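# Bend a rod into an arch between two sockets

## Task

Curve the rod into a standing arch so that each of its two ends sits in a different socket of the board.

## Robot and tools

Robot: two arms, left_arm and right_arm, each with a two-finger gripper and a wrist camera. Scene frame: origin at table-top height, midway between the nominal arm bases; +x points out over the table, +z up, left_arm on the +y side (arm names do not match image sides). Measured bases: left_arm at (-0.010, +0.367, +0.041) m, right_arm at (-0.001, -0.258, +0.046) m, both nearly unrotated. A camera stand sits behind the arms. Objects may get an occasional brief shove from outside.

Gripper: fingers point along its own +z, close along its own y. end_effector_position is the point between the pads, about 1 cm short of the tips.

Row layout (shared by execute_actions and move): one flat list of 14 numbers, each in [-1, 1]. First 7 are left_arm: dx, dy, dz, rx, ry, rz, opening; then the same 7 for right_arm. Always give all 14, even if one arm stays still. dx..rz are an offset, not a pose: measured from that arm's Hand target as it was when the action or move began, along the Hand target's own axes. Scale: 1.0 = 0.6 m for dx/dy/dz and 180 degrees for the rotation; rx, ry, rz form a single rotation vector. Opening is absolute, not an offset: +1 fully open (0.093 m), -1 closed. Sending six zeros re-commands the current Hand target; a 0 in the opening slot is a real command (half open), so repeat the present opening to leave a gripper alone.

execute_actions(actions, cameras): actions is a list of actions; each action is up to 15 rows, one per 1/30 s step, and a short action repeats its final row to fill 15 steps. Every row in an action is counted from the action's start pose, not the prior row; a new action starts from the updated Hand target, so sending the same offset twice moves twice. cameras: list of names, ["all"], [] or null (null gives all only when actions is empty). An empty actions list returns full state plus images. Each action is 0.5 s.

move(target, speed, blend, opening_speed, grip_force, blocking, cameras): straight-line gripper paths. target is one 14-number row or a list of up to 15 rows; every row is an offset from the Hand targets at the move's start (not from the previous row). speed in m/s, 0.002 to 2.9, default 0.25 (rotation up to twice that in rad/s), one value or one per target. blend in m rounds corners in a list; 0 stops at each. opening_speed: per second on the -1..+1 scale, at least 0.2. grip_force: newtons per pad, 10 to 50, one value or one per arm; it persists, and low values close slowly. blocking=false returns after about 0.5 s while the move keeps running. Moves cap at 10 s, do not avoid obstacles or the other arm, and overshoot more when fast or at full reach. Keep paths away from an arm's own base. The extra line "move:" reports the ending (done, off_target, moving, held, fault) and limits (paced = pose clipped, held = steps withheld). done means within 10 mm and 2 degrees; neither done nor off_target tells you about contact.

wait(seconds 0 to 10): lets time pass holding commands; a running move goes on. stop(): brakes the running move. zoom_image(camera, region [x0,y0,x1,y1] pixels, at most 504x504): closer view of the newest image from cam_head_left, cam_head_right, cam_high, cam_low, cam_left_wrist or cam_right_wrist (all 896x504). read_manual(section="licences"): licence text only. finished_scene(scene 1 to 3): ends the scene; nothing else may follow in that reply after ending scene 1. Scene 1 is practice, but damage there still counts.

Result lines: end_effector_position (m) and end_effector_quat_wxyz in the scene frame, possibly off by a few cm. Hand target is the last commanded pose after clipping; grippers often settle short, so re-send zeros or the missing offset. Orientation commands are clipped to 40 degrees from the measured orientation per step. grip_measured: motor position, +1 open, -1 closed; pads meet near -0.94, and each mm of object width adds about 0.0208; it may read up to 0.02 high. To grip a rigid object firmly, send about 0.24 below its width reading; keep sending it to hold, and send well above it to release. Joint positions end with the gripper gap in metres. Joint velocities may read within noise; torques include arm weight and, for joints 1 to 3, wrap at ±28 N m. Tool commands shows current commands. Motor temperatures: MOTOR HOT at 75 °C, fault and fold at 90 °C, collapse at 100 °C; heat grows from holding loads, long reach or pushing toward unreachable poses.

Avoid: dropping the rod or letting it off the table, releasing it while moving, fast impacts with the board or table, hard presses, the two arms or grippers touching each other, strain on wrist camera cables, and arm stops. Check position and tilt after each move and correct small errors; tiny commands may not move at all. The arch must stay in place after the robot lets go.

Each tool is called after "Emit:" as name([rows], argument=value, ...), one row to a line, values as JSON.

## Session

Emit:
execute_actions(actions=[], cameras=["cam_head_left","cam_high","cam_low"])

Scene clock: 0.00 s.
left_arm: end_effector_position=(+0.3536, +0.3721, +0.1419) grip_measured=+1.000 end_effector_quat_wxyz=(+0.629, -0.024, +0.777, +0.027) | right_arm: end_effector_position=(+0.3641, -0.2634, +0.1384) grip_measured=+1.000 end_effector_quat_wxyz=(+0.611, +0.029, +0.791, -0.003)
Joint positions: left_arm=[-0.033 1.552 0.204 1.138 -0.106 -0.011 0.093] | right_arm=[-0.004 1.551 0.218 1.076 0.048 0.045 0.093]
Joint velocities: within noise
Joint torques (N m): no reading
Motor temperatures (°C): left_arm=[30 33 38 30 27 29 29] | right_arm=[28 32 37 34 29 31 29]
Heat: left arm: 38 °C; right arm: 37 °C.
Hand target: left_arm +0.3571, +0.3720, +0.1520; +0.642, -0.025, +0.766, +0.026 | right_arm +0.3679, -0.2634, +0.1486; +0.625, +0.029, +0.780, -0.003
Tool commands: left_gripper/opening=+1.0 right_gripper/opening=+1.0
Images, in order (width x height): cam_head_left 896x504, cam_high 896x504, cam_low 896x504.

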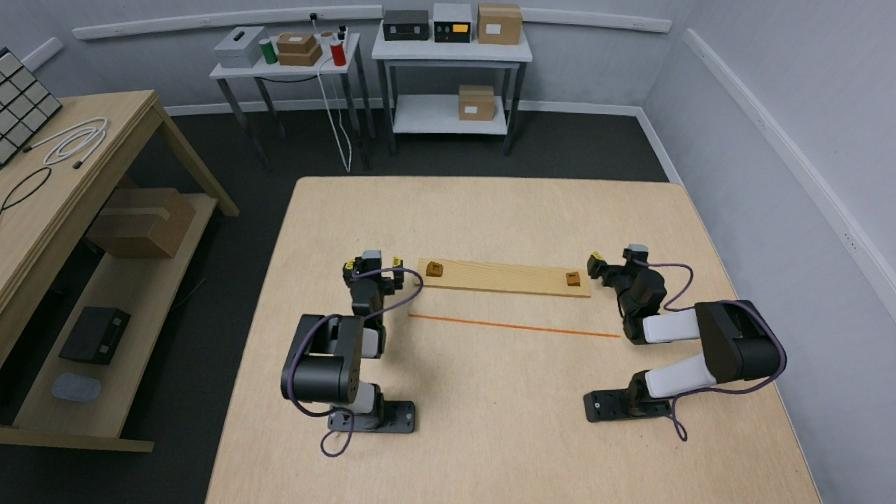

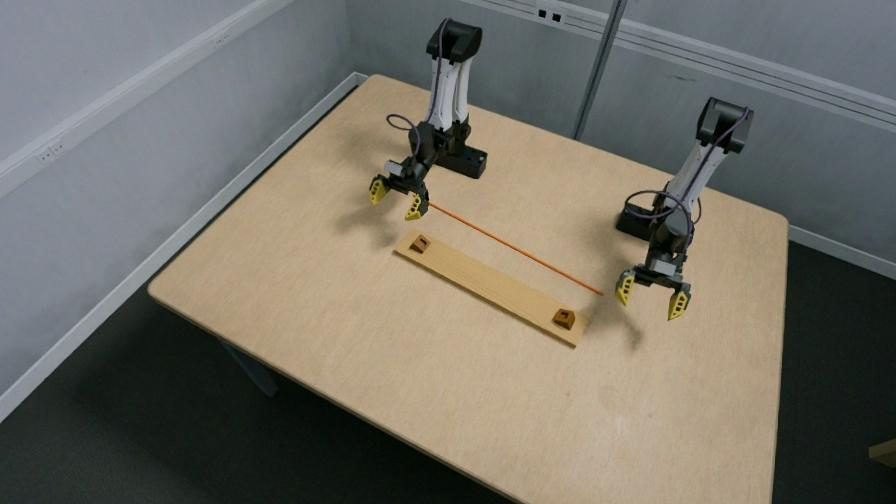

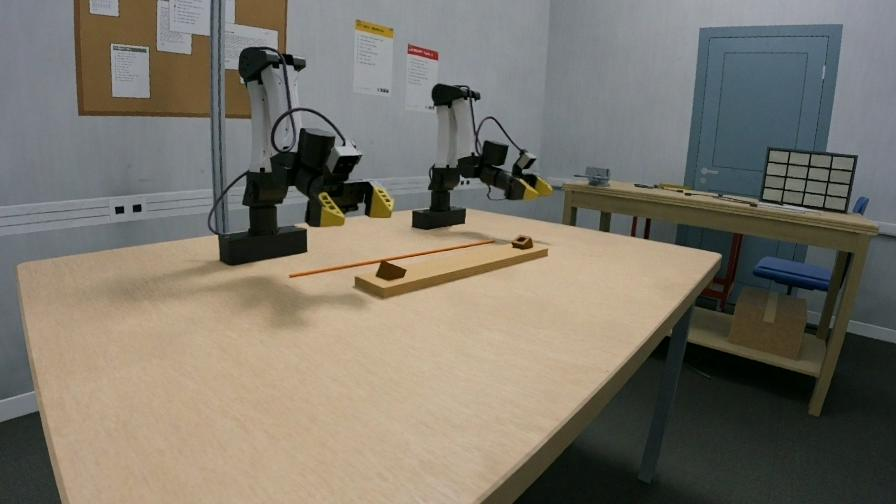

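Emit:
move(target=[-0.2047,-0.2042,-0.2267,0.0207,0.2771,0.0114,1,-0.1998,0.1035,-0.2508,-0.0068,0.2634,-0.0178,1], cameras=["cam_left_wrist","cam_right_wrist"])

Emit:
zoom_image(camera="cam_left_wrist", region=[340, 60, 640, 360])

Emit:
zoom_image(camera="cam_right_wrist", region=[330, 90, 630, 440])

Scene clock: 22.90 s.
left_arm: end_effector_position=(+0.2502, +0.2453, +0.2844) grip_measured=+1.000 end_effector_quat_wxyz=(+0.248, +0.007, +0.969, +0.014) | right_arm: end_effector_position=(+0.2476, -0.2014, +0.2899) grip_measured=+1.000 end_effector_quat_wxyz=(+0.246, -0.004, +0.969, +0.000)
Joint positions: left_arm=[-0.607 1.319 1.444 -1.287 -0.298 -0.531 0.093] | right_arm=[0.311 1.155 1.333 -1.273 0.15 0.277 0.093]
Joint torques (N m): left_arm=[-0.64 -3.18 8.9 1.28 -0.19 -0.05] | right_arm=[0.21 -1.88 8.23 1.37 0.15 0.11]
Motor temperatures (°C): left_arm=[30 34 39 36 27 29 29] | right_arm=[28 34 38 44 29 31 29]
Heat: left arm: 39 °C; right arm: 44 °C.
Hand target: left_arm +0.2537, +0.2406, +0.2956; +0.259, +0.000, +0.966, +0.000 | right_arm +0.2503, -0.2003, +0.3006; +0.259, +0.000, +0.966, +0.001
Off the commanded pose: left_arm 0.013 m, 2 deg | right_arm 0.011 m, 2 deg.
move: off_target (left_arm, right_arm)
Images, in order (width x height): cam_left_wrist 896x504, cam_right_wrist 896x504.

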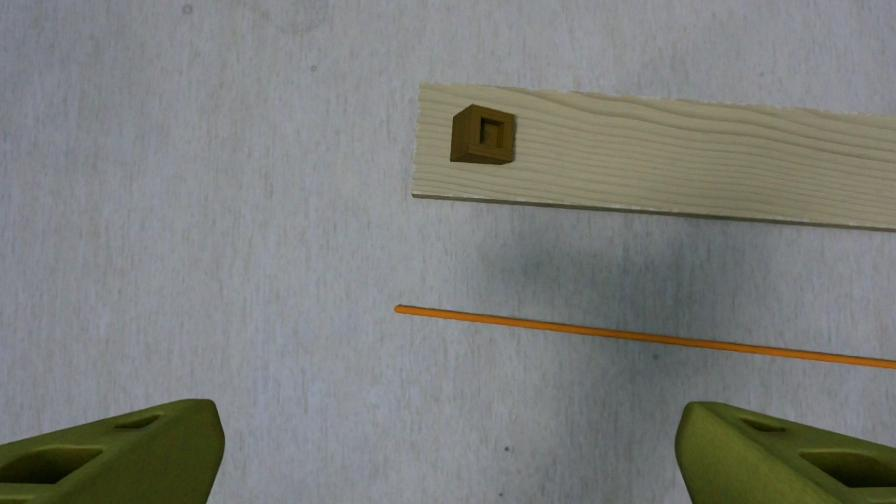

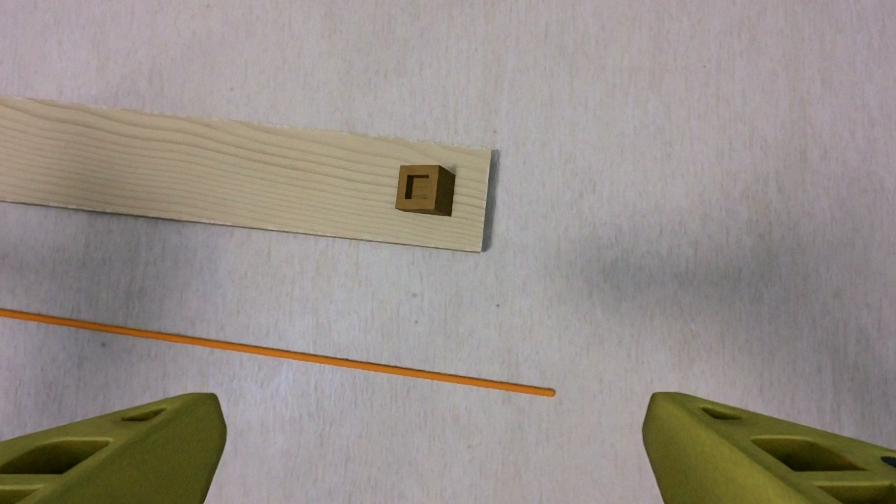

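Scaled by 1.680 from the camera's 896x504 image, which has a finer 1280x720 frame.

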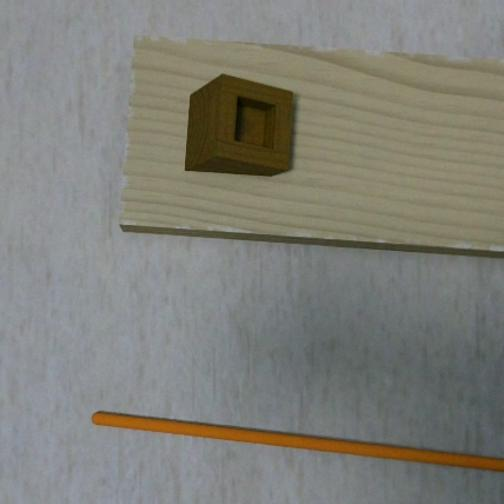

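Scaled by 1.440 from the camera's 896x504 image, which has a finer 1280x720 frame.

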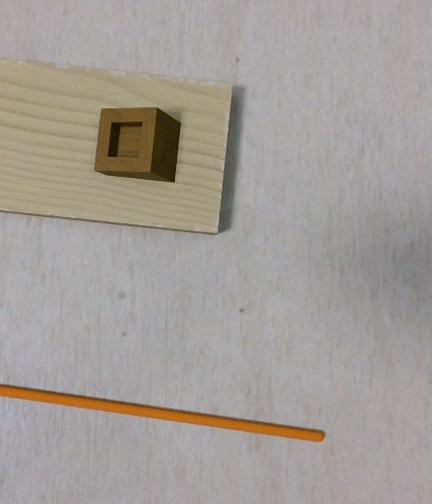

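Emit:
move(target=[0.2103,-0.0262,0.3318,0.1417,0.1240,0.5285,1,0.2953,-0.0337,0.2925,-0.1197,0.1368,-0.4466,1], speed=0.2, cameras=["cam_left_wrist","cam_right_wrist"])

Scene clock: 48.03 s.
left_arm: end_effector_position=(+0.2441, +0.2253, +0.0634) grip_measured=+1.000 end_effector_quat_wxyz=(-0.001, +0.745, +0.667, -0.003) | right_arm: end_effector_position=(+0.1827, -0.2204, +0.0629) grip_measured=+1.000 end_effector_quat_wxyz=(-0.002, -0.650, +0.760, +0.007)
Joint positions: left_arm=[-0.503 1.74 1.055 -0.89 0.005 1.178 0.093] | right_arm=[0.18 1.359 0.657 -0.879 -0.011 -1.223 0.093]
Joint torques (N m): left_arm=[-0.79 -5.94 4.27 0.58 -0.06 0.26] | right_arm=[0.23 -2.78 4.03 0.65 -0.02 -0.17]
Heat: left arm: 42 °C; right arm: 41 °C.
Hand target: left_arm +0.2442, +0.2248, +0.0602; +0.000, +0.752, +0.659, +0.000 | right_arm +0.1845, -0.2203, +0.0600; +0.000, -0.659, +0.752, +0.001
Off the commanded pose: left_arm 0.003 m, 1 deg | right_arm 0.003 m, 2 deg.
move: done
Images, in order (width x height): cam_left_wrist 896x504, cam_right_wrist 896x504.

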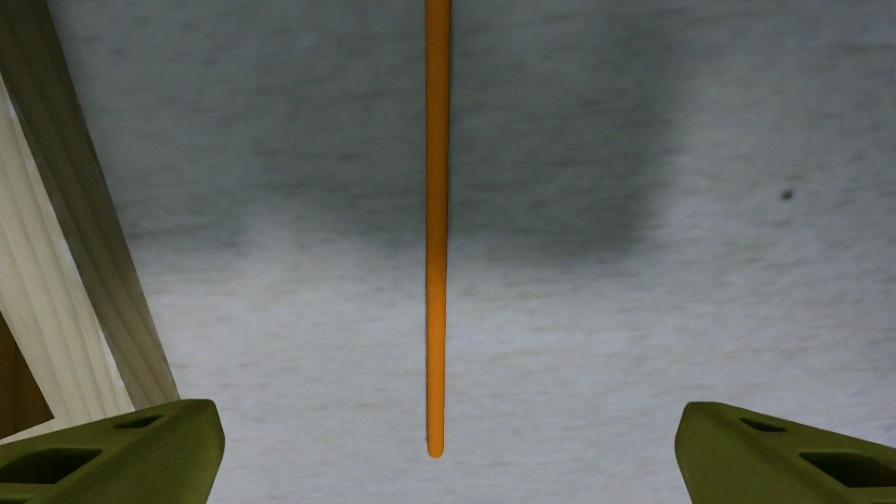

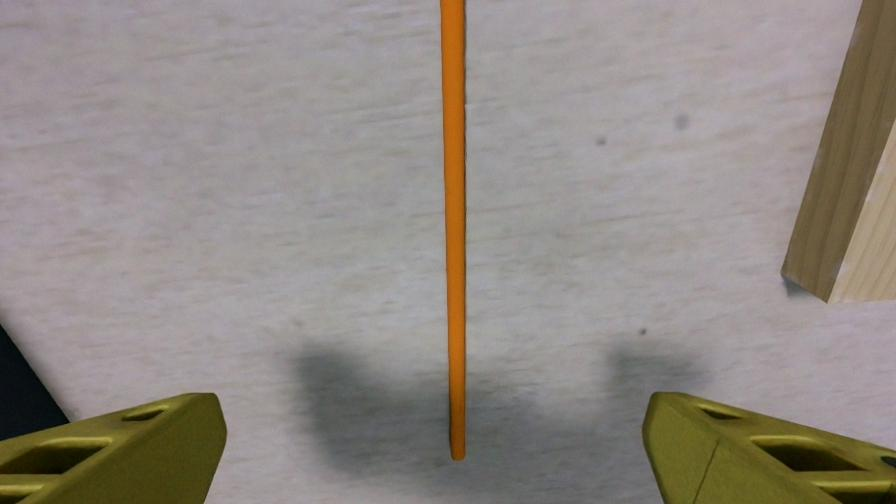

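Emit:
move(target=[0,0.0068,0.0875,0,0,0,1,0,-0.0097,0.0892,0,0,0,1], speed=0.04, cameras=["cam_low","cam_left_wrist","cam_right_wrist"])

Emit:
zoom_image(camera="cam_low", region=[280, 200, 400, 280])

Emit:
zoom_image(camera="cam_low", region=[430, 190, 550, 260])

Scene clock: 56.43 s.
left_arm: end_effector_position=(+0.2478, +0.2234, +0.0109) grip_measured=+1.000 end_effector_quat_wxyz=(-0.001, +0.747, +0.665, -0.003) | right_arm: end_effector_position=(+0.1887, -0.2194, +0.0092) grip_measured=+1.000 end_effector_quat_wxyz=(-0.002, -0.654, +0.757, +0.007)
Joint positions: left_arm=[-0.503 1.863 0.969 -0.68 0.005 1.184 0.093] | right_arm=[0.18 1.539 0.549 -0.591 -0.01 -1.234 0.093]
Joint torques (N m): left_arm=[-0.25 -6.27 3.84 0.58 -0.05 0.25] | right_arm=[-0.61 -3.28 3.33 0.64 -0.04 -0.18]
Motor temperatures (°C): left_arm=[30 36 42 33 27 29 29] | right_arm=[28 33 41 38 29 31 28]
Heat: left arm: 42 °C; right arm: 41 °C.
Hand target: left_arm +0.2483, +0.2243, +0.0077; +0.000, +0.752, +0.659, +0.000 | right_arm +0.1902, -0.2210, +0.0065; +0.000, -0.659, +0.752, +0.001
Off the commanded pose: left_arm 0.003 m, 1 deg | right_arm 0.004 m, 1 deg.
move: done
Images, in order (width x height): cam_low 896x504, cam_left_wrist 896x504, cam_right_wrist 896x504.

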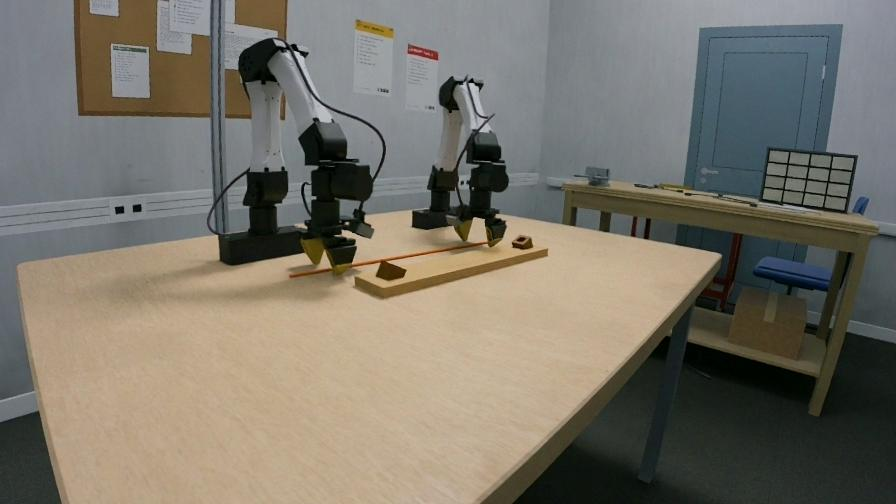

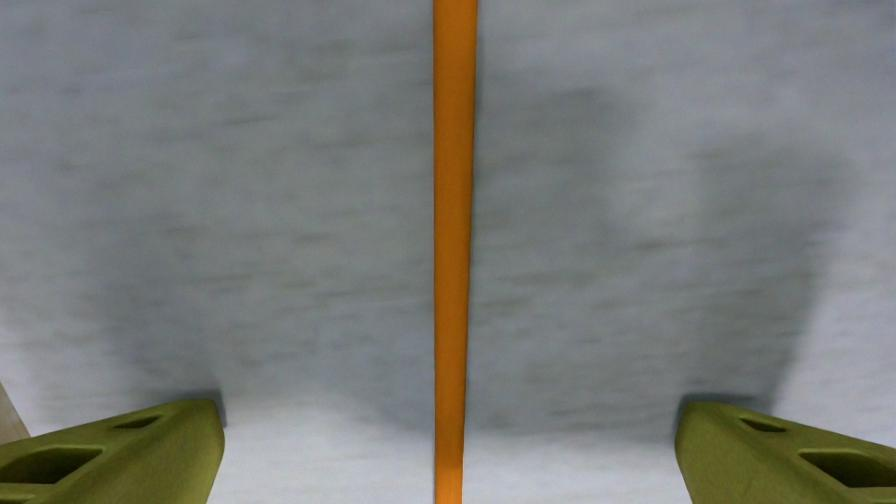

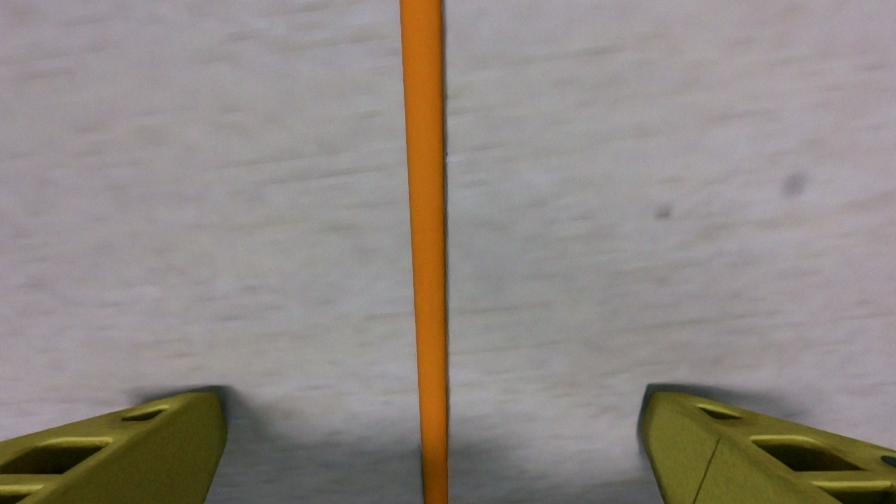

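Scaled by 4.200 from the camera's 896x504 image, which has a finer 1280x720 frame.

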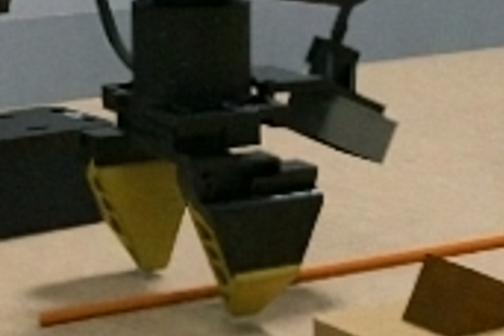

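Scaled by 4.200 from the camera's 896x504 image, which has a finer 1280x720 frame.

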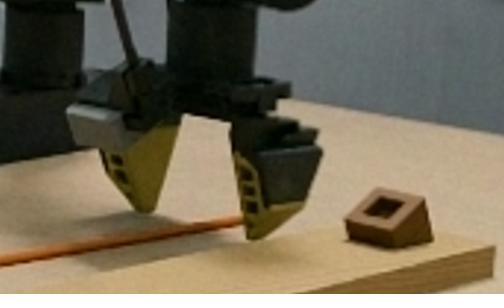

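Emit:
move(target=[0,0,0,0,0,0,-1,0,0,0,0,0,0,-1], speed=0.03, opening_speed=0.8, cameras=["cam_left_wrist","cam_right_wrist"])

Scene clock: 62.50 s.
left_arm: end_effector_position=(+0.2480, +0.2234, +0.0109) grip_measured=-0.979 end_effector_quat_wxyz=(-0.001, +0.747, +0.664, -0.002) | right_arm: end_effector_position=(+0.1888, -0.2194, +0.0092) grip_measured=-0.974 end_effector_quat_wxyz=(-0.002, -0.654, +0.756, +0.007)
Joint positions: left_arm=[-0.503 1.863 0.969 -0.679 0.004 1.184 0] | right_arm=[0.18 1.539 0.549 -0.591 -0.01 -1.235 0]
Joint torques (N m): left_arm=[-0.27 -6.26 3.84 0.57 -0.05 0.25] | right_arm=[-0.59 -3.3 3.36 0.7 -0.04 -0.16]
Heat: left arm: 41 °C; right arm: 40 °C.
Hand target: left_arm +0.2483, +0.2243, +0.0077; +0.000, +0.752, +0.659, +0.000 | right_arm +0.1903, -0.2209, +0.0065; +0.000, -0.659, +0.752, +0.001
Off the commanded pose: left_arm 0.003 m, 1 deg | right_arm 0.003 m, 1 deg.
move: done
Images, in order (width x height): cam_left_wrist 896x504, cam_right_wrist 896x504.

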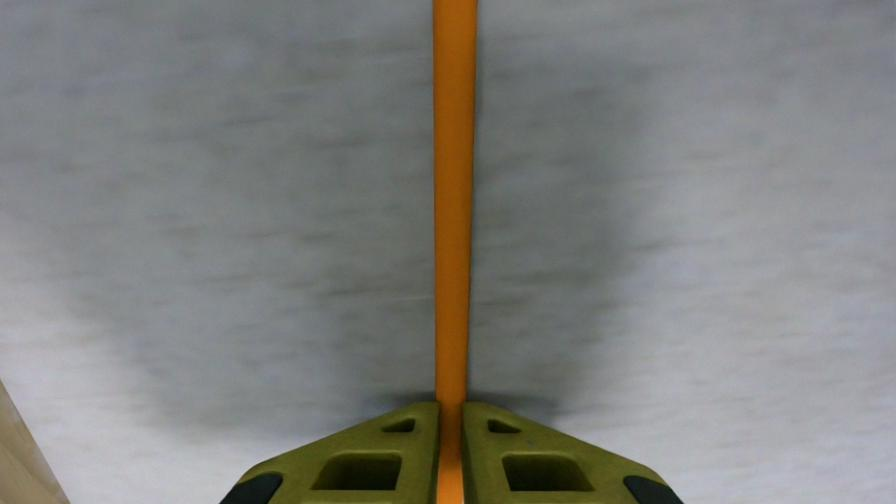

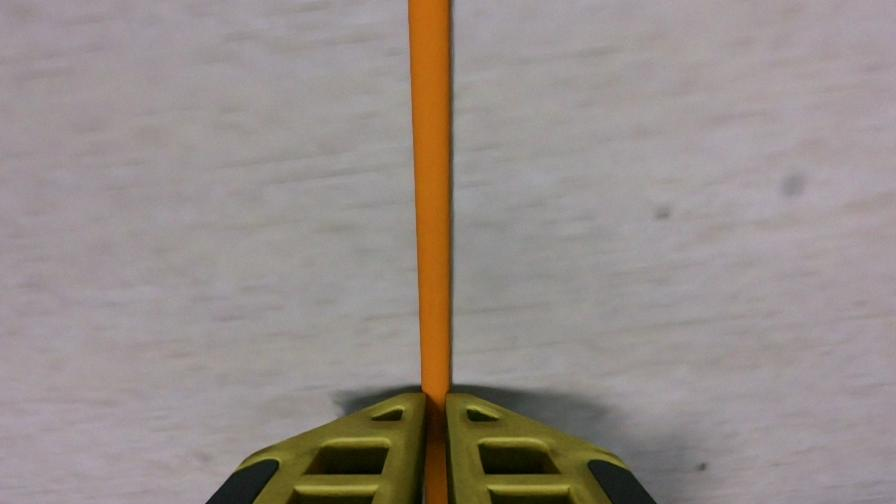

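Emit:
move([
  [0,0,-0.15,0,0,0,-1,0,0,-0.15,0,0,0,-1],
  [0.0418,0.1905,-0.388,-0.5,0,0,-1,-0.0418,-0.1905,-0.388,0.5,0,0,-1],
], speed=0.12, blend=[0.02,0], cameras=["cam_head_left","cam_high","cam_low"])

Scene clock: 78.60 s.
left_arm: end_effector_position=(+0.3654, +0.2340, +0.2386) grip_measured=-0.987 end_effector_quat_wxyz=(+0.525, +0.535, +0.473, +0.464) | right_arm: end_effector_position=(+0.3075, -0.2078, +0.2362) grip_measured=-0.982 end_effector_quat_wxyz=(+0.462, -0.476, +0.534, -0.524)
Joint positions: left_arm=[-0.491 1.41 0.424 0.966 -0.37 1.563 0] | right_arm=[0.451 0.973 0.166 0.779 0.584 -1.561 0]
Joint torques (N m): left_arm=[0.16 -3.71 4.77 2.62 0.07 0.13] | right_arm=[-1.24 -1.1 4.98 2.61 -0.05 -0.06]
Heat: left arm: 41 °C; right arm: 40 °C.
Hand target: left_arm +0.3647, +0.2341, +0.2405; +0.532, +0.532, +0.466, +0.466 | right_arm +0.3070, -0.2115, +0.2391; +0.466, -0.466, +0.533, -0.532
Off the commanded pose: left_arm 0.002 m, 1 deg | right_arm 0.005 m, 2 deg.
move: done
Images, in order (width x height): cam_head_left 896x504, cam_high 896x504, cam_low 896x504.

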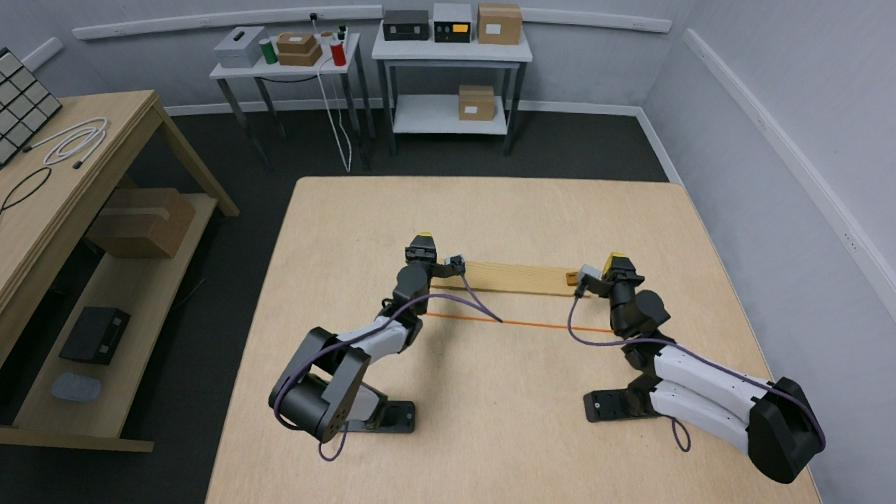

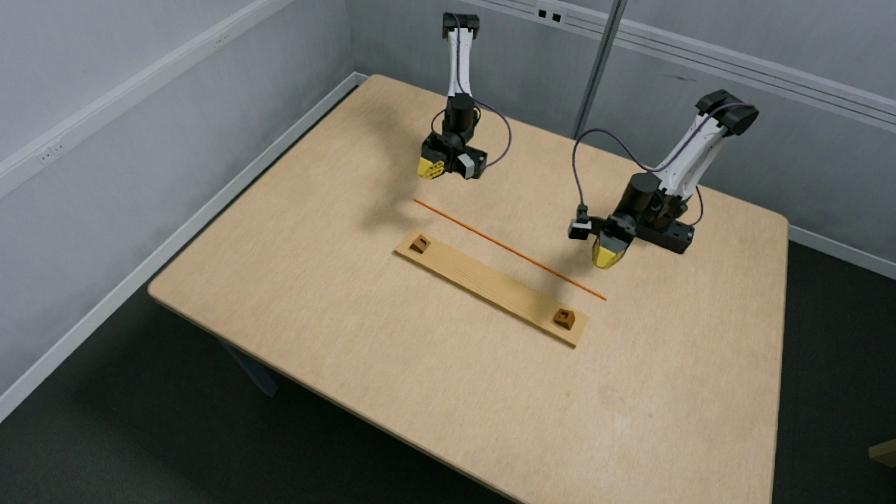

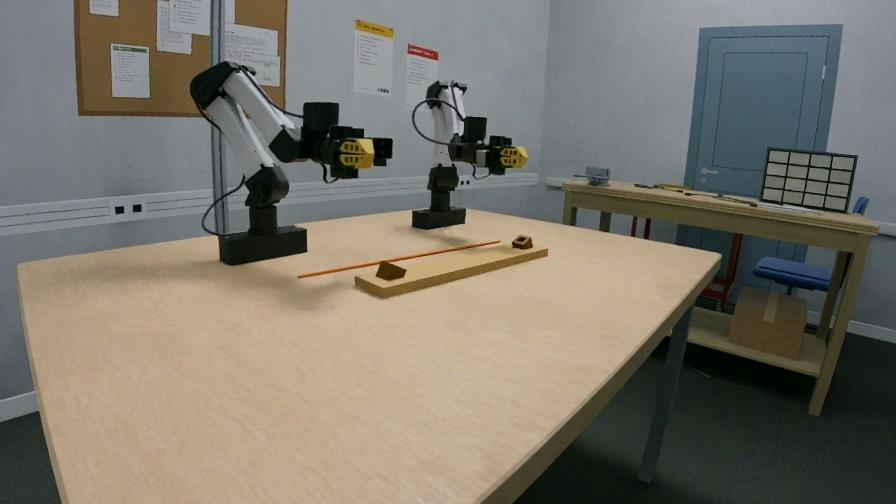

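Emit:
move(target=[0,0,0,0,0,0,1,-0.172,-0.1017,-0.1183,-0.2861,0.2271,0.4276,1], speed=0.2, cameras=["cam_head_left","cam_high","cam_right_wrist"])

Scene clock: 106.43 s.
left_arm: end_effector_position=(+0.3654, +0.2340, +0.2387) grip_measured=+1.000 end_effector_quat_wxyz=(+0.525, +0.535, +0.473, +0.464) | right_arm: end_effector_position=(+0.2478, -0.1012, +0.2917) grip_measured=+1.000 end_effector_quat_wxyz=(+0.255, -0.012, +0.967, -0.012)
Joint positions: left_arm=[-0.491 1.41 0.424 0.966 -0.37 1.563 0.093] | right_arm=[0.754 1.368 1.487 -1.313 0.362 0.671 0.093]
Joint torques (N m): left_arm=[0.17 -3.71 4.75 2.62 0.07 0.13] | right_arm=[-1.25 -3.3 8.2 1.14 0.07 0.12]
Motor temperatures (°C): left_arm=[30 35 41 38 27 29 29] | right_arm=[28 32 42 44 29 31 29]
Heat: left arm: 41 °C; right arm: 44 °C.
Hand target: left_arm +0.3647, +0.2341, +0.2405; +0.532, +0.532, +0.466, +0.466 | right_arm +0.2504, -0.0998, +0.3004; +0.259, +0.000, +0.966, +0.000
Off the commanded pose: left_arm 0.002 m, 1 deg | right_arm 0.009 m, 2 deg.
move: done
Images, in order (width x height): cam_head_left 896x504, cam_high 896x504, cam_right_wrist 896x504.

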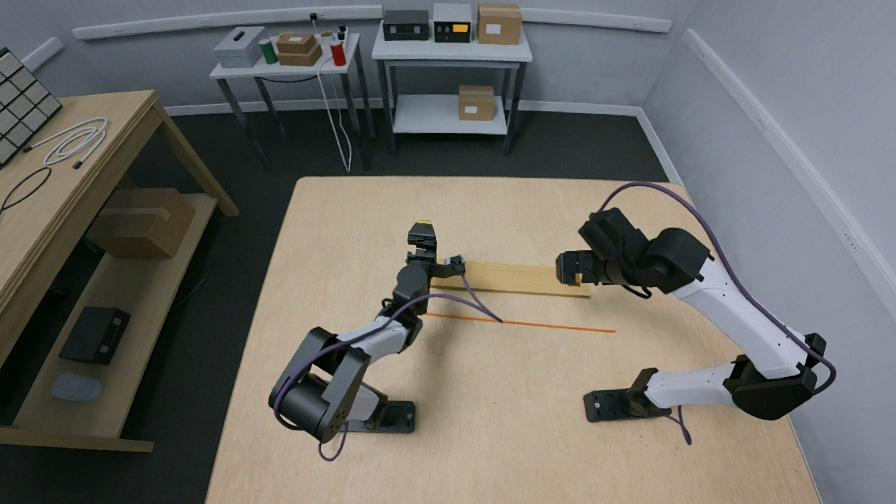

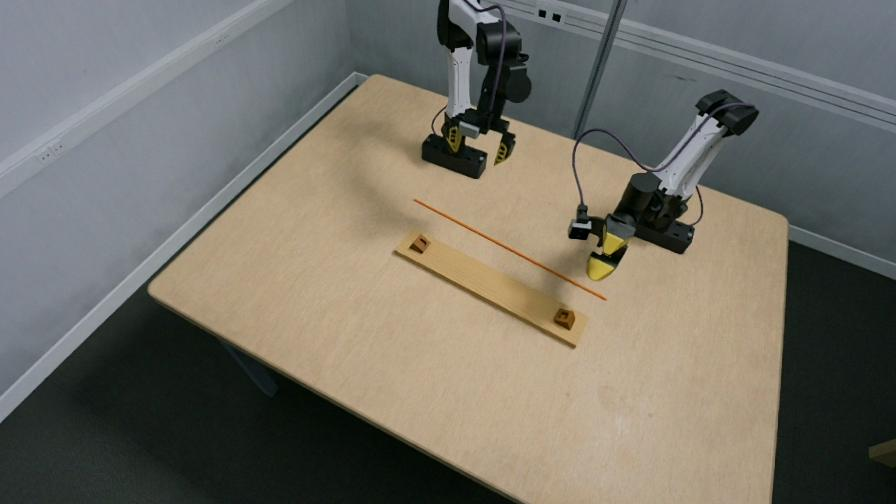

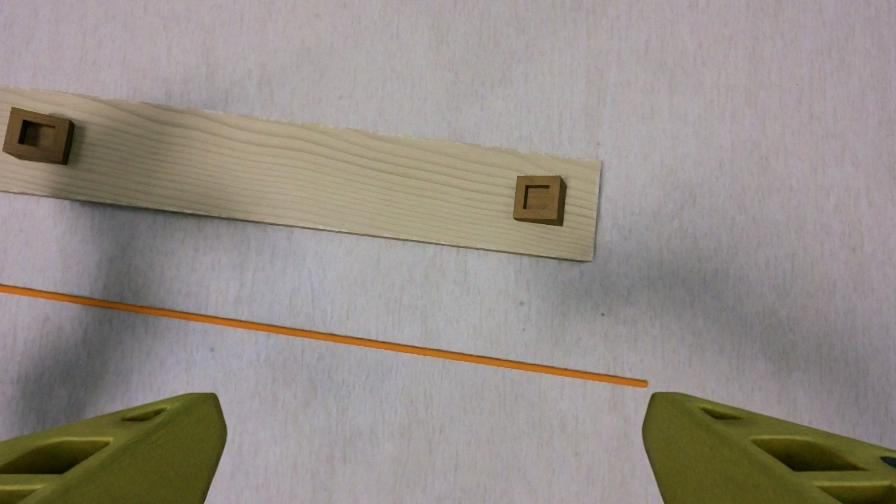

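Emit:
move(target=[0.1667,0.05,-0.1,0,0,0,1,0.224,0.1913,0.3333,-0.1197,0.1368,-0.4466,1], speed=0.2, cameras=["cam_head_left","cam_low","cam_right_wrist"])

Scene clock: 149.10 s.
left_arm: end_effector_position=(+0.3210, +0.3419, +0.2703) grip_measured=+1.000 end_effector_quat_wxyz=(+0.529, +0.530, +0.473, +0.465) | right_arm: end_effector_position=(+0.2279, -0.0008, +0.0543) grip_measured=+1.000 end_effector_quat_wxyz=(-0.023, -0.651, +0.759, -0.013)
Joint positions: left_arm=[-0.025 0.888 0.297 0.583 0.095 1.563 0.093] | right_arm=[0.841 1.987 1.319 -0.952 0.018 -0.565 0.093]
Joint torques (N m): left_arm=[0.17 -2.37 5.67 2.35 0.09 0.12] | right_arm=[0.2 -7.49 7.42 0.61 -0.27 -0.2]
Motor temperatures (°C): left_arm=[30 35 41 41 27 29 29] | right_arm=[28 33 45 39 29 31 28]
Heat: left arm: 41 °C; right arm: 45 °C.
Hand target: left_arm +0.3184, +0.3412, +0.2704; +0.532, +0.532, +0.466, +0.466 | right_arm +0.2339, +0.0152, +0.0600; +0.000, -0.659, +0.752, +0.000
Off the commanded pose: left_arm 0.003 m, 1 deg | right_arm 0.018 m, 3 deg.
move: off_target (right_arm)
Images, in order (width x height): cam_head_left 896x504, cam_low 896x504, cam_right_wrist 896x504.

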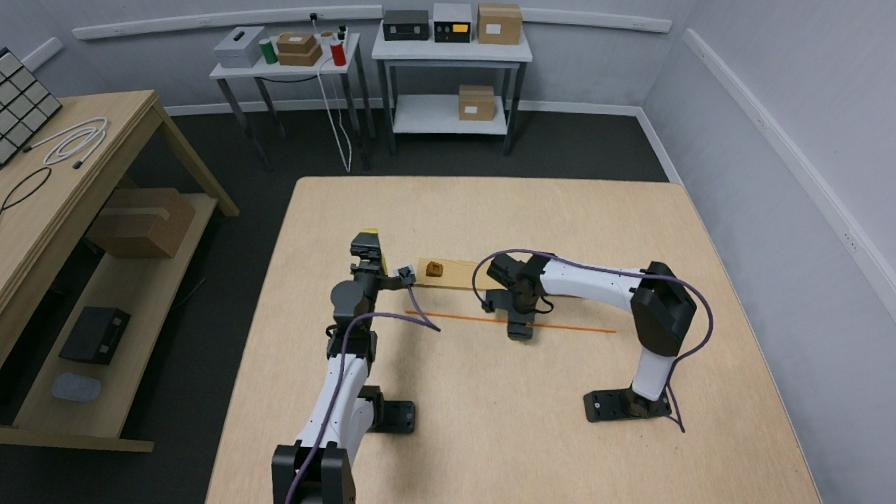

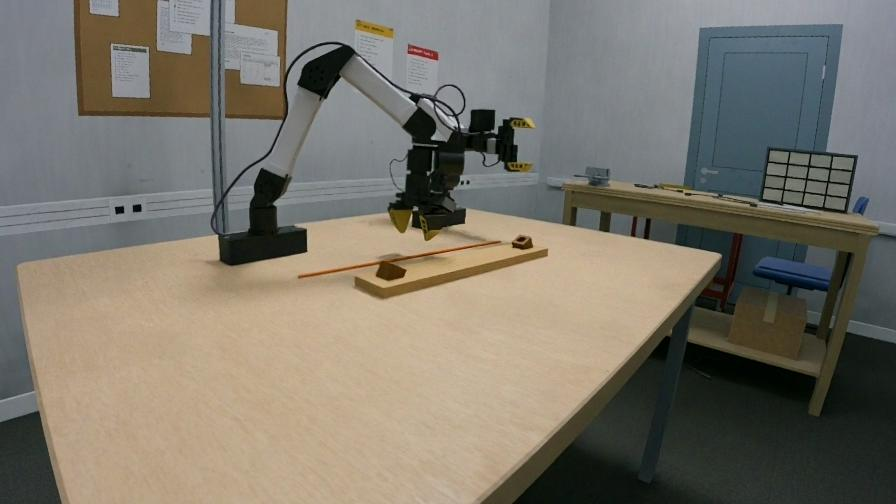

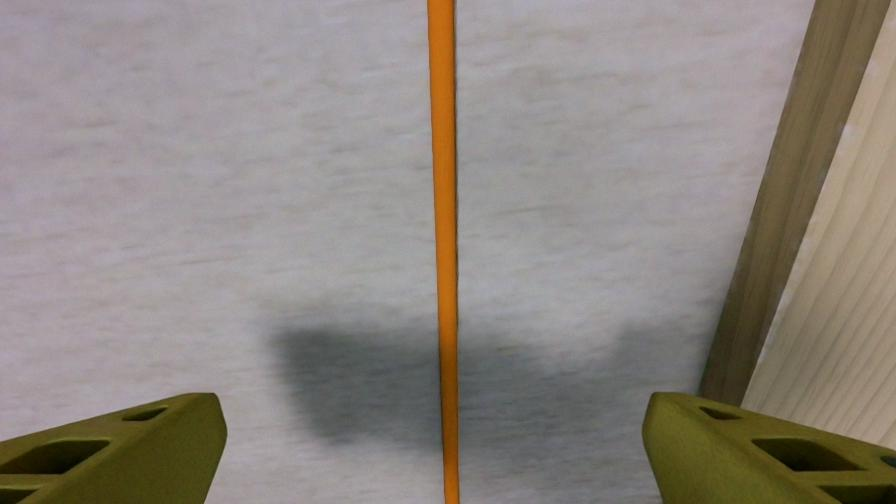

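Emit:
move(target=[0,0,0,0,0,0,1,0,-0.0055,0.0667,0,0,0,1], speed=0.05, cameras=["cam_low","cam_right_wrist"])

Emit:
zoom_image(camera="cam_low", region=[360, 190, 480, 270])

Scene clock: 160.03 s.
left_arm: end_effector_position=(+0.3210, +0.3419, +0.2703) grip_measured=+1.000 end_effector_quat_wxyz=(+0.529, +0.530, +0.473, +0.464) | right_arm: end_effector_position=(+0.2377, +0.0104, +0.0228) grip_measured=+1.000 end_effector_quat_wxyz=(-0.006, -0.654, +0.757, -0.010)
Joint positions: left_arm=[-0.025 0.888 0.297 0.583 0.096 1.563 0.093] | right_arm=[0.841 2.064 1.297 -0.819 0.018 -0.573 0.093]
Joint torques (N m): left_arm=[0.17 -2.37 5.65 2.34 0.07 0.12] | right_arm=[-0.46 -7.84 4.01 0.73 -0.28 -0.17]
Heat: left arm: 41 °C; right arm: 45 °C.
Hand target: left_arm +0.3184, +0.3412, +0.2705; +0.532, +0.532, +0.466, +0.466 | right_arm +0.2371, +0.0148, +0.0200; +0.000, -0.659, +0.752, +0.000
Off the commanded pose: left_arm 0.003 m, 1 deg | right_arm 0.005 m, 2 deg.
move: done
Images, in order (width x height): cam_low 896x504, cam_right_wrist 896x504.

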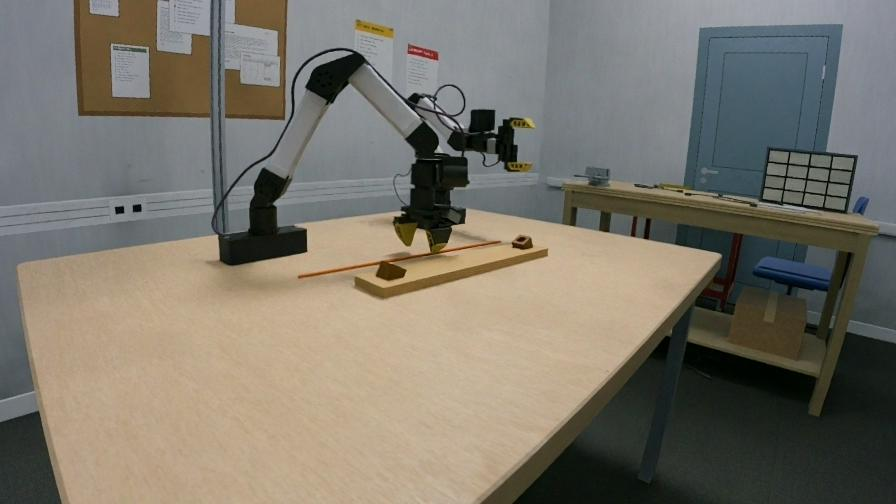

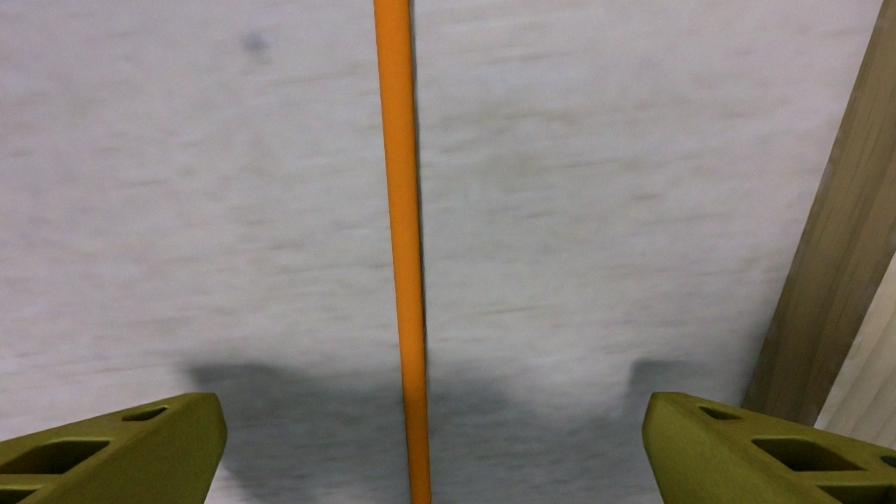

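Scaled by 4.200 from the camera's 896x504 image, which has a finer 1280x720 frame.

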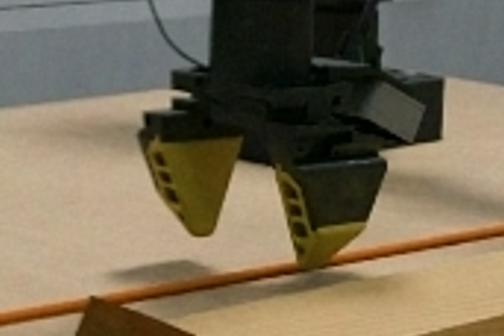

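Emit:
execute_actions(actions=[], cameras=["cam_right_wrist"])

Scene clock: 177.37 s.
left_arm: end_effector_position=(+0.3210, +0.3419, +0.2702) grip_measured=+1.000 end_effector_quat_wxyz=(+0.529, +0.530, +0.473, +0.464) | right_arm: end_effector_position=(+0.2378, +0.0105, +0.0228) grip_measured=+1.000 end_effector_quat_wxyz=(-0.006, -0.654, +0.757, -0.010)
Joint positions: left_arm=[-0.025 0.888 0.297 0.582 0.096 1.563 0.093] | right_arm=[0.841 2.064 1.297 -0.818 0.018 -0.573 0.093]
Joint velocities: within noise
Joint torques (N m): left_arm=[0.18 -2.4 5.67 2.35 0.07 0.12] | right_arm=[-0.44 -7.86 4.01 0.74 -0.27 -0.17]
Motor temperatures (°C): left_arm=[30 34 41 42 27 29 29] | right_arm=[28 36 43 38 29 31 28]
Heat: left arm: 42 °C; right arm: 43 °C.
Hand target: left_arm +0.3184, +0.3412, +0.2704; +0.532, +0.532, +0.466, +0.466 | right_arm +0.2371, +0.0148, +0.0200; +0.000, -0.659, +0.752, +0.000
Tool commands: left_gripper/opening=+1.0 right_gripper/opening=+1.0
Off the commanded pose: left_arm 0.003 m, 1 deg | right_arm 0.005 m, 2 deg.
Images, in order (width x height): cam_right_wrist 896x504.

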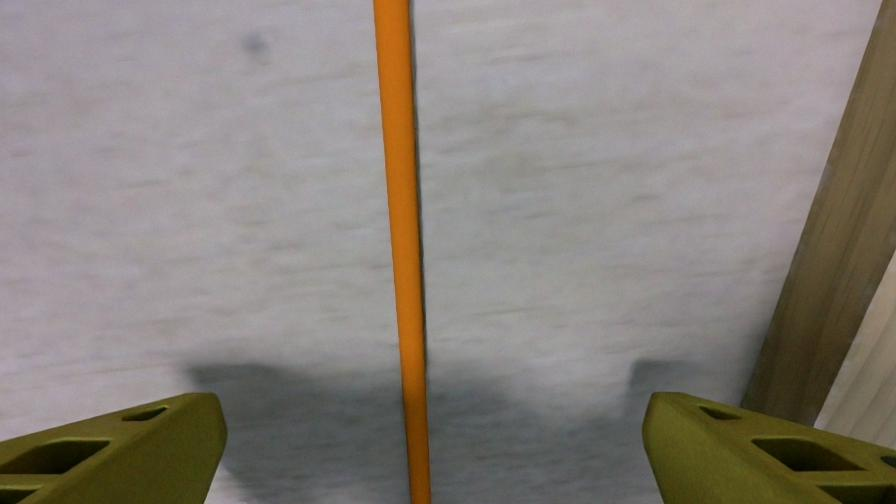

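Emit:
move(target=[0,0,0,0,0,0,1,0,0.010,0.0125,0,0,0,1], speed=0.06, cameras=["cam_right_wrist"])

Scene clock: 185.37 s.
left_arm: end_effector_position=(+0.3210, +0.3419, +0.2702) grip_measured=+1.000 end_effector_quat_wxyz=(+0.529, +0.530, +0.473, +0.464) | right_arm: end_effector_position=(+0.2349, +0.0097, +0.0169) grip_measured=+1.000 end_effector_quat_wxyz=(-0.004, -0.656, +0.755, -0.010)
Joint positions: left_arm=[-0.025 0.888 0.297 0.582 0.096 1.563 0.093] | right_arm=[0.845 2.064 1.27 -0.787 0.018 -0.573 0.093]
Joint torques (N m): left_arm=[0.16 -2.39 5.64 2.35 0.07 0.12] | right_arm=[0.34 -7.49 3.88 0.76 -0.28 -0.04]
Heat: left arm: 43 °C; right arm: 43 °C.
Hand target: left_arm +0.3184, +0.3412, +0.2704; +0.532, +0.532, +0.466, +0.466 | right_arm +0.2312, +0.0155, +0.0125; +0.000, -0.659, +0.752, +0.000
Off the commanded pose: left_arm 0.003 m, 1 deg | right_arm 0.008 m, 1 deg.
move: done
Images, in order (width x height): cam_right_wrist 896x504.

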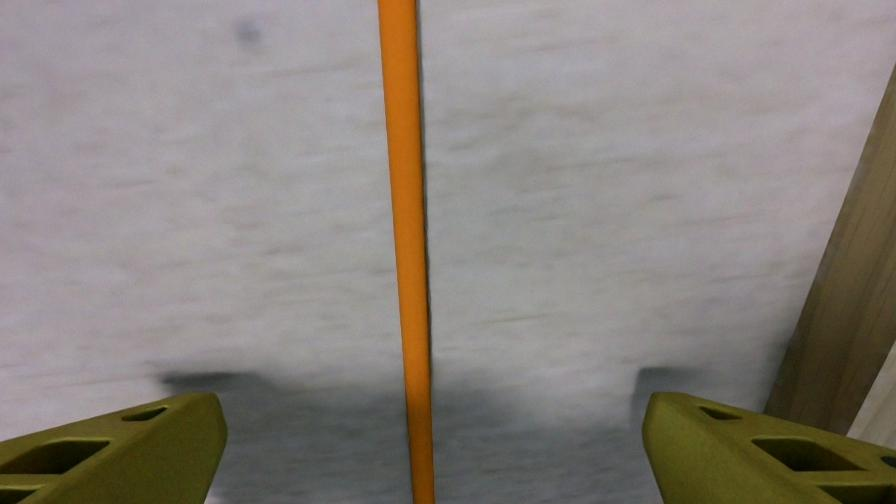

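Emit:
move(target=[0,0,0,0,0,0,1,0,0.003,0.0115,0,0,0,1], speed=0.04, cameras=["cam_right_wrist"])

Scene clock: 195.73 s.
left_arm: end_effector_position=(+0.3210, +0.3419, +0.2702) grip_measured=+1.000 end_effector_quat_wxyz=(+0.529, +0.530, +0.473, +0.464) | right_arm: end_effector_position=(+0.2327, +0.0100, +0.0093) grip_measured=+1.000 end_effector_quat_wxyz=(-0.005, -0.658, +0.753, -0.010)
Joint positions: left_arm=[-0.025 0.888 0.297 0.582 0.096 1.563 0.093] | right_arm=[0.851 2.078 1.255 -0.761 0.018 -0.573 0.093]
Joint torques (N m): left_arm=[0.14 -2.37 5.67 2.34 0.07 0.12] | right_arm=[0.25 -7.69 3.82 0.78 -0.28 0]
Heat: left arm: 43 °C; right arm: 42 °C.
Hand target: left_arm +0.3184, +0.3412, +0.2704; +0.532, +0.532, +0.466, +0.466 | right_arm +0.2294, +0.0158, +0.0057; +0.000, -0.659, +0.752, +0.000
Off the commanded pose: left_arm 0.003 m, 1 deg | right_arm 0.008 m, 1 deg.
move: done
Images, in order (width x height): cam_right_wrist 896x504.

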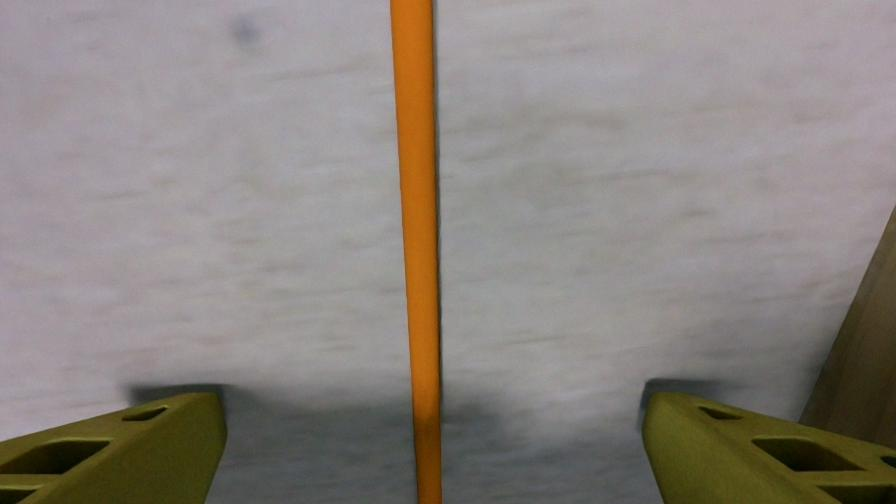

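Emit:
move(target=[0,0,0,0,0,0,1,0,0,0,0,0,0,-1], opening_speed=0.8, cameras=["cam_right_wrist"])

Scene clock: 201.97 s.
left_arm: end_effector_position=(+0.3210, +0.3419, +0.2702) grip_measured=+1.000 end_effector_quat_wxyz=(+0.529, +0.530, +0.473, +0.464) | right_arm: end_effector_position=(+0.2336, +0.0114, +0.0107) grip_measured=-0.982 end_effector_quat_wxyz=(-0.001, -0.658, +0.753, -0.009)
Joint positions: left_arm=[-0.025 0.888 0.297 0.582 0.096 1.563 0.093] | right_arm=[0.851 2.074 1.255 -0.757 0.017 -0.573 0]
Joint torques (N m): left_arm=[0.17 -2.36 5.67 2.35 0.07 0.13] | right_arm=[0.16 -7.42 3.81 0.73 -0.28 0]
Heat: left arm: 44 °C; right arm: 42 °C.
Hand target: left_arm +0.3184, +0.3412, +0.2704; +0.532, +0.532, +0.466, +0.466 | right_arm +0.2294, +0.0158, +0.0057; +0.000, -0.659, +0.752, +0.000
Off the commanded pose: left_arm 0.003 m, 1 deg | right_arm 0.008 m, 1 deg.
move: done
Images, in order (width x height): cam_right_wrist 896x504.

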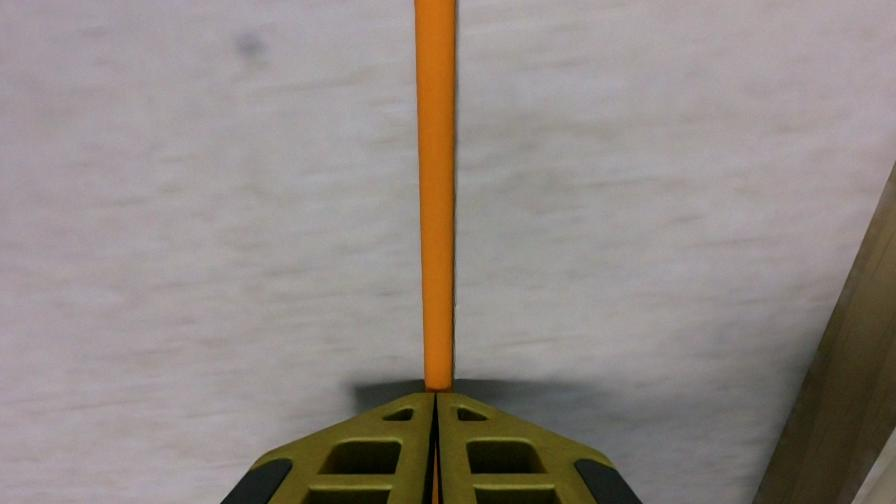

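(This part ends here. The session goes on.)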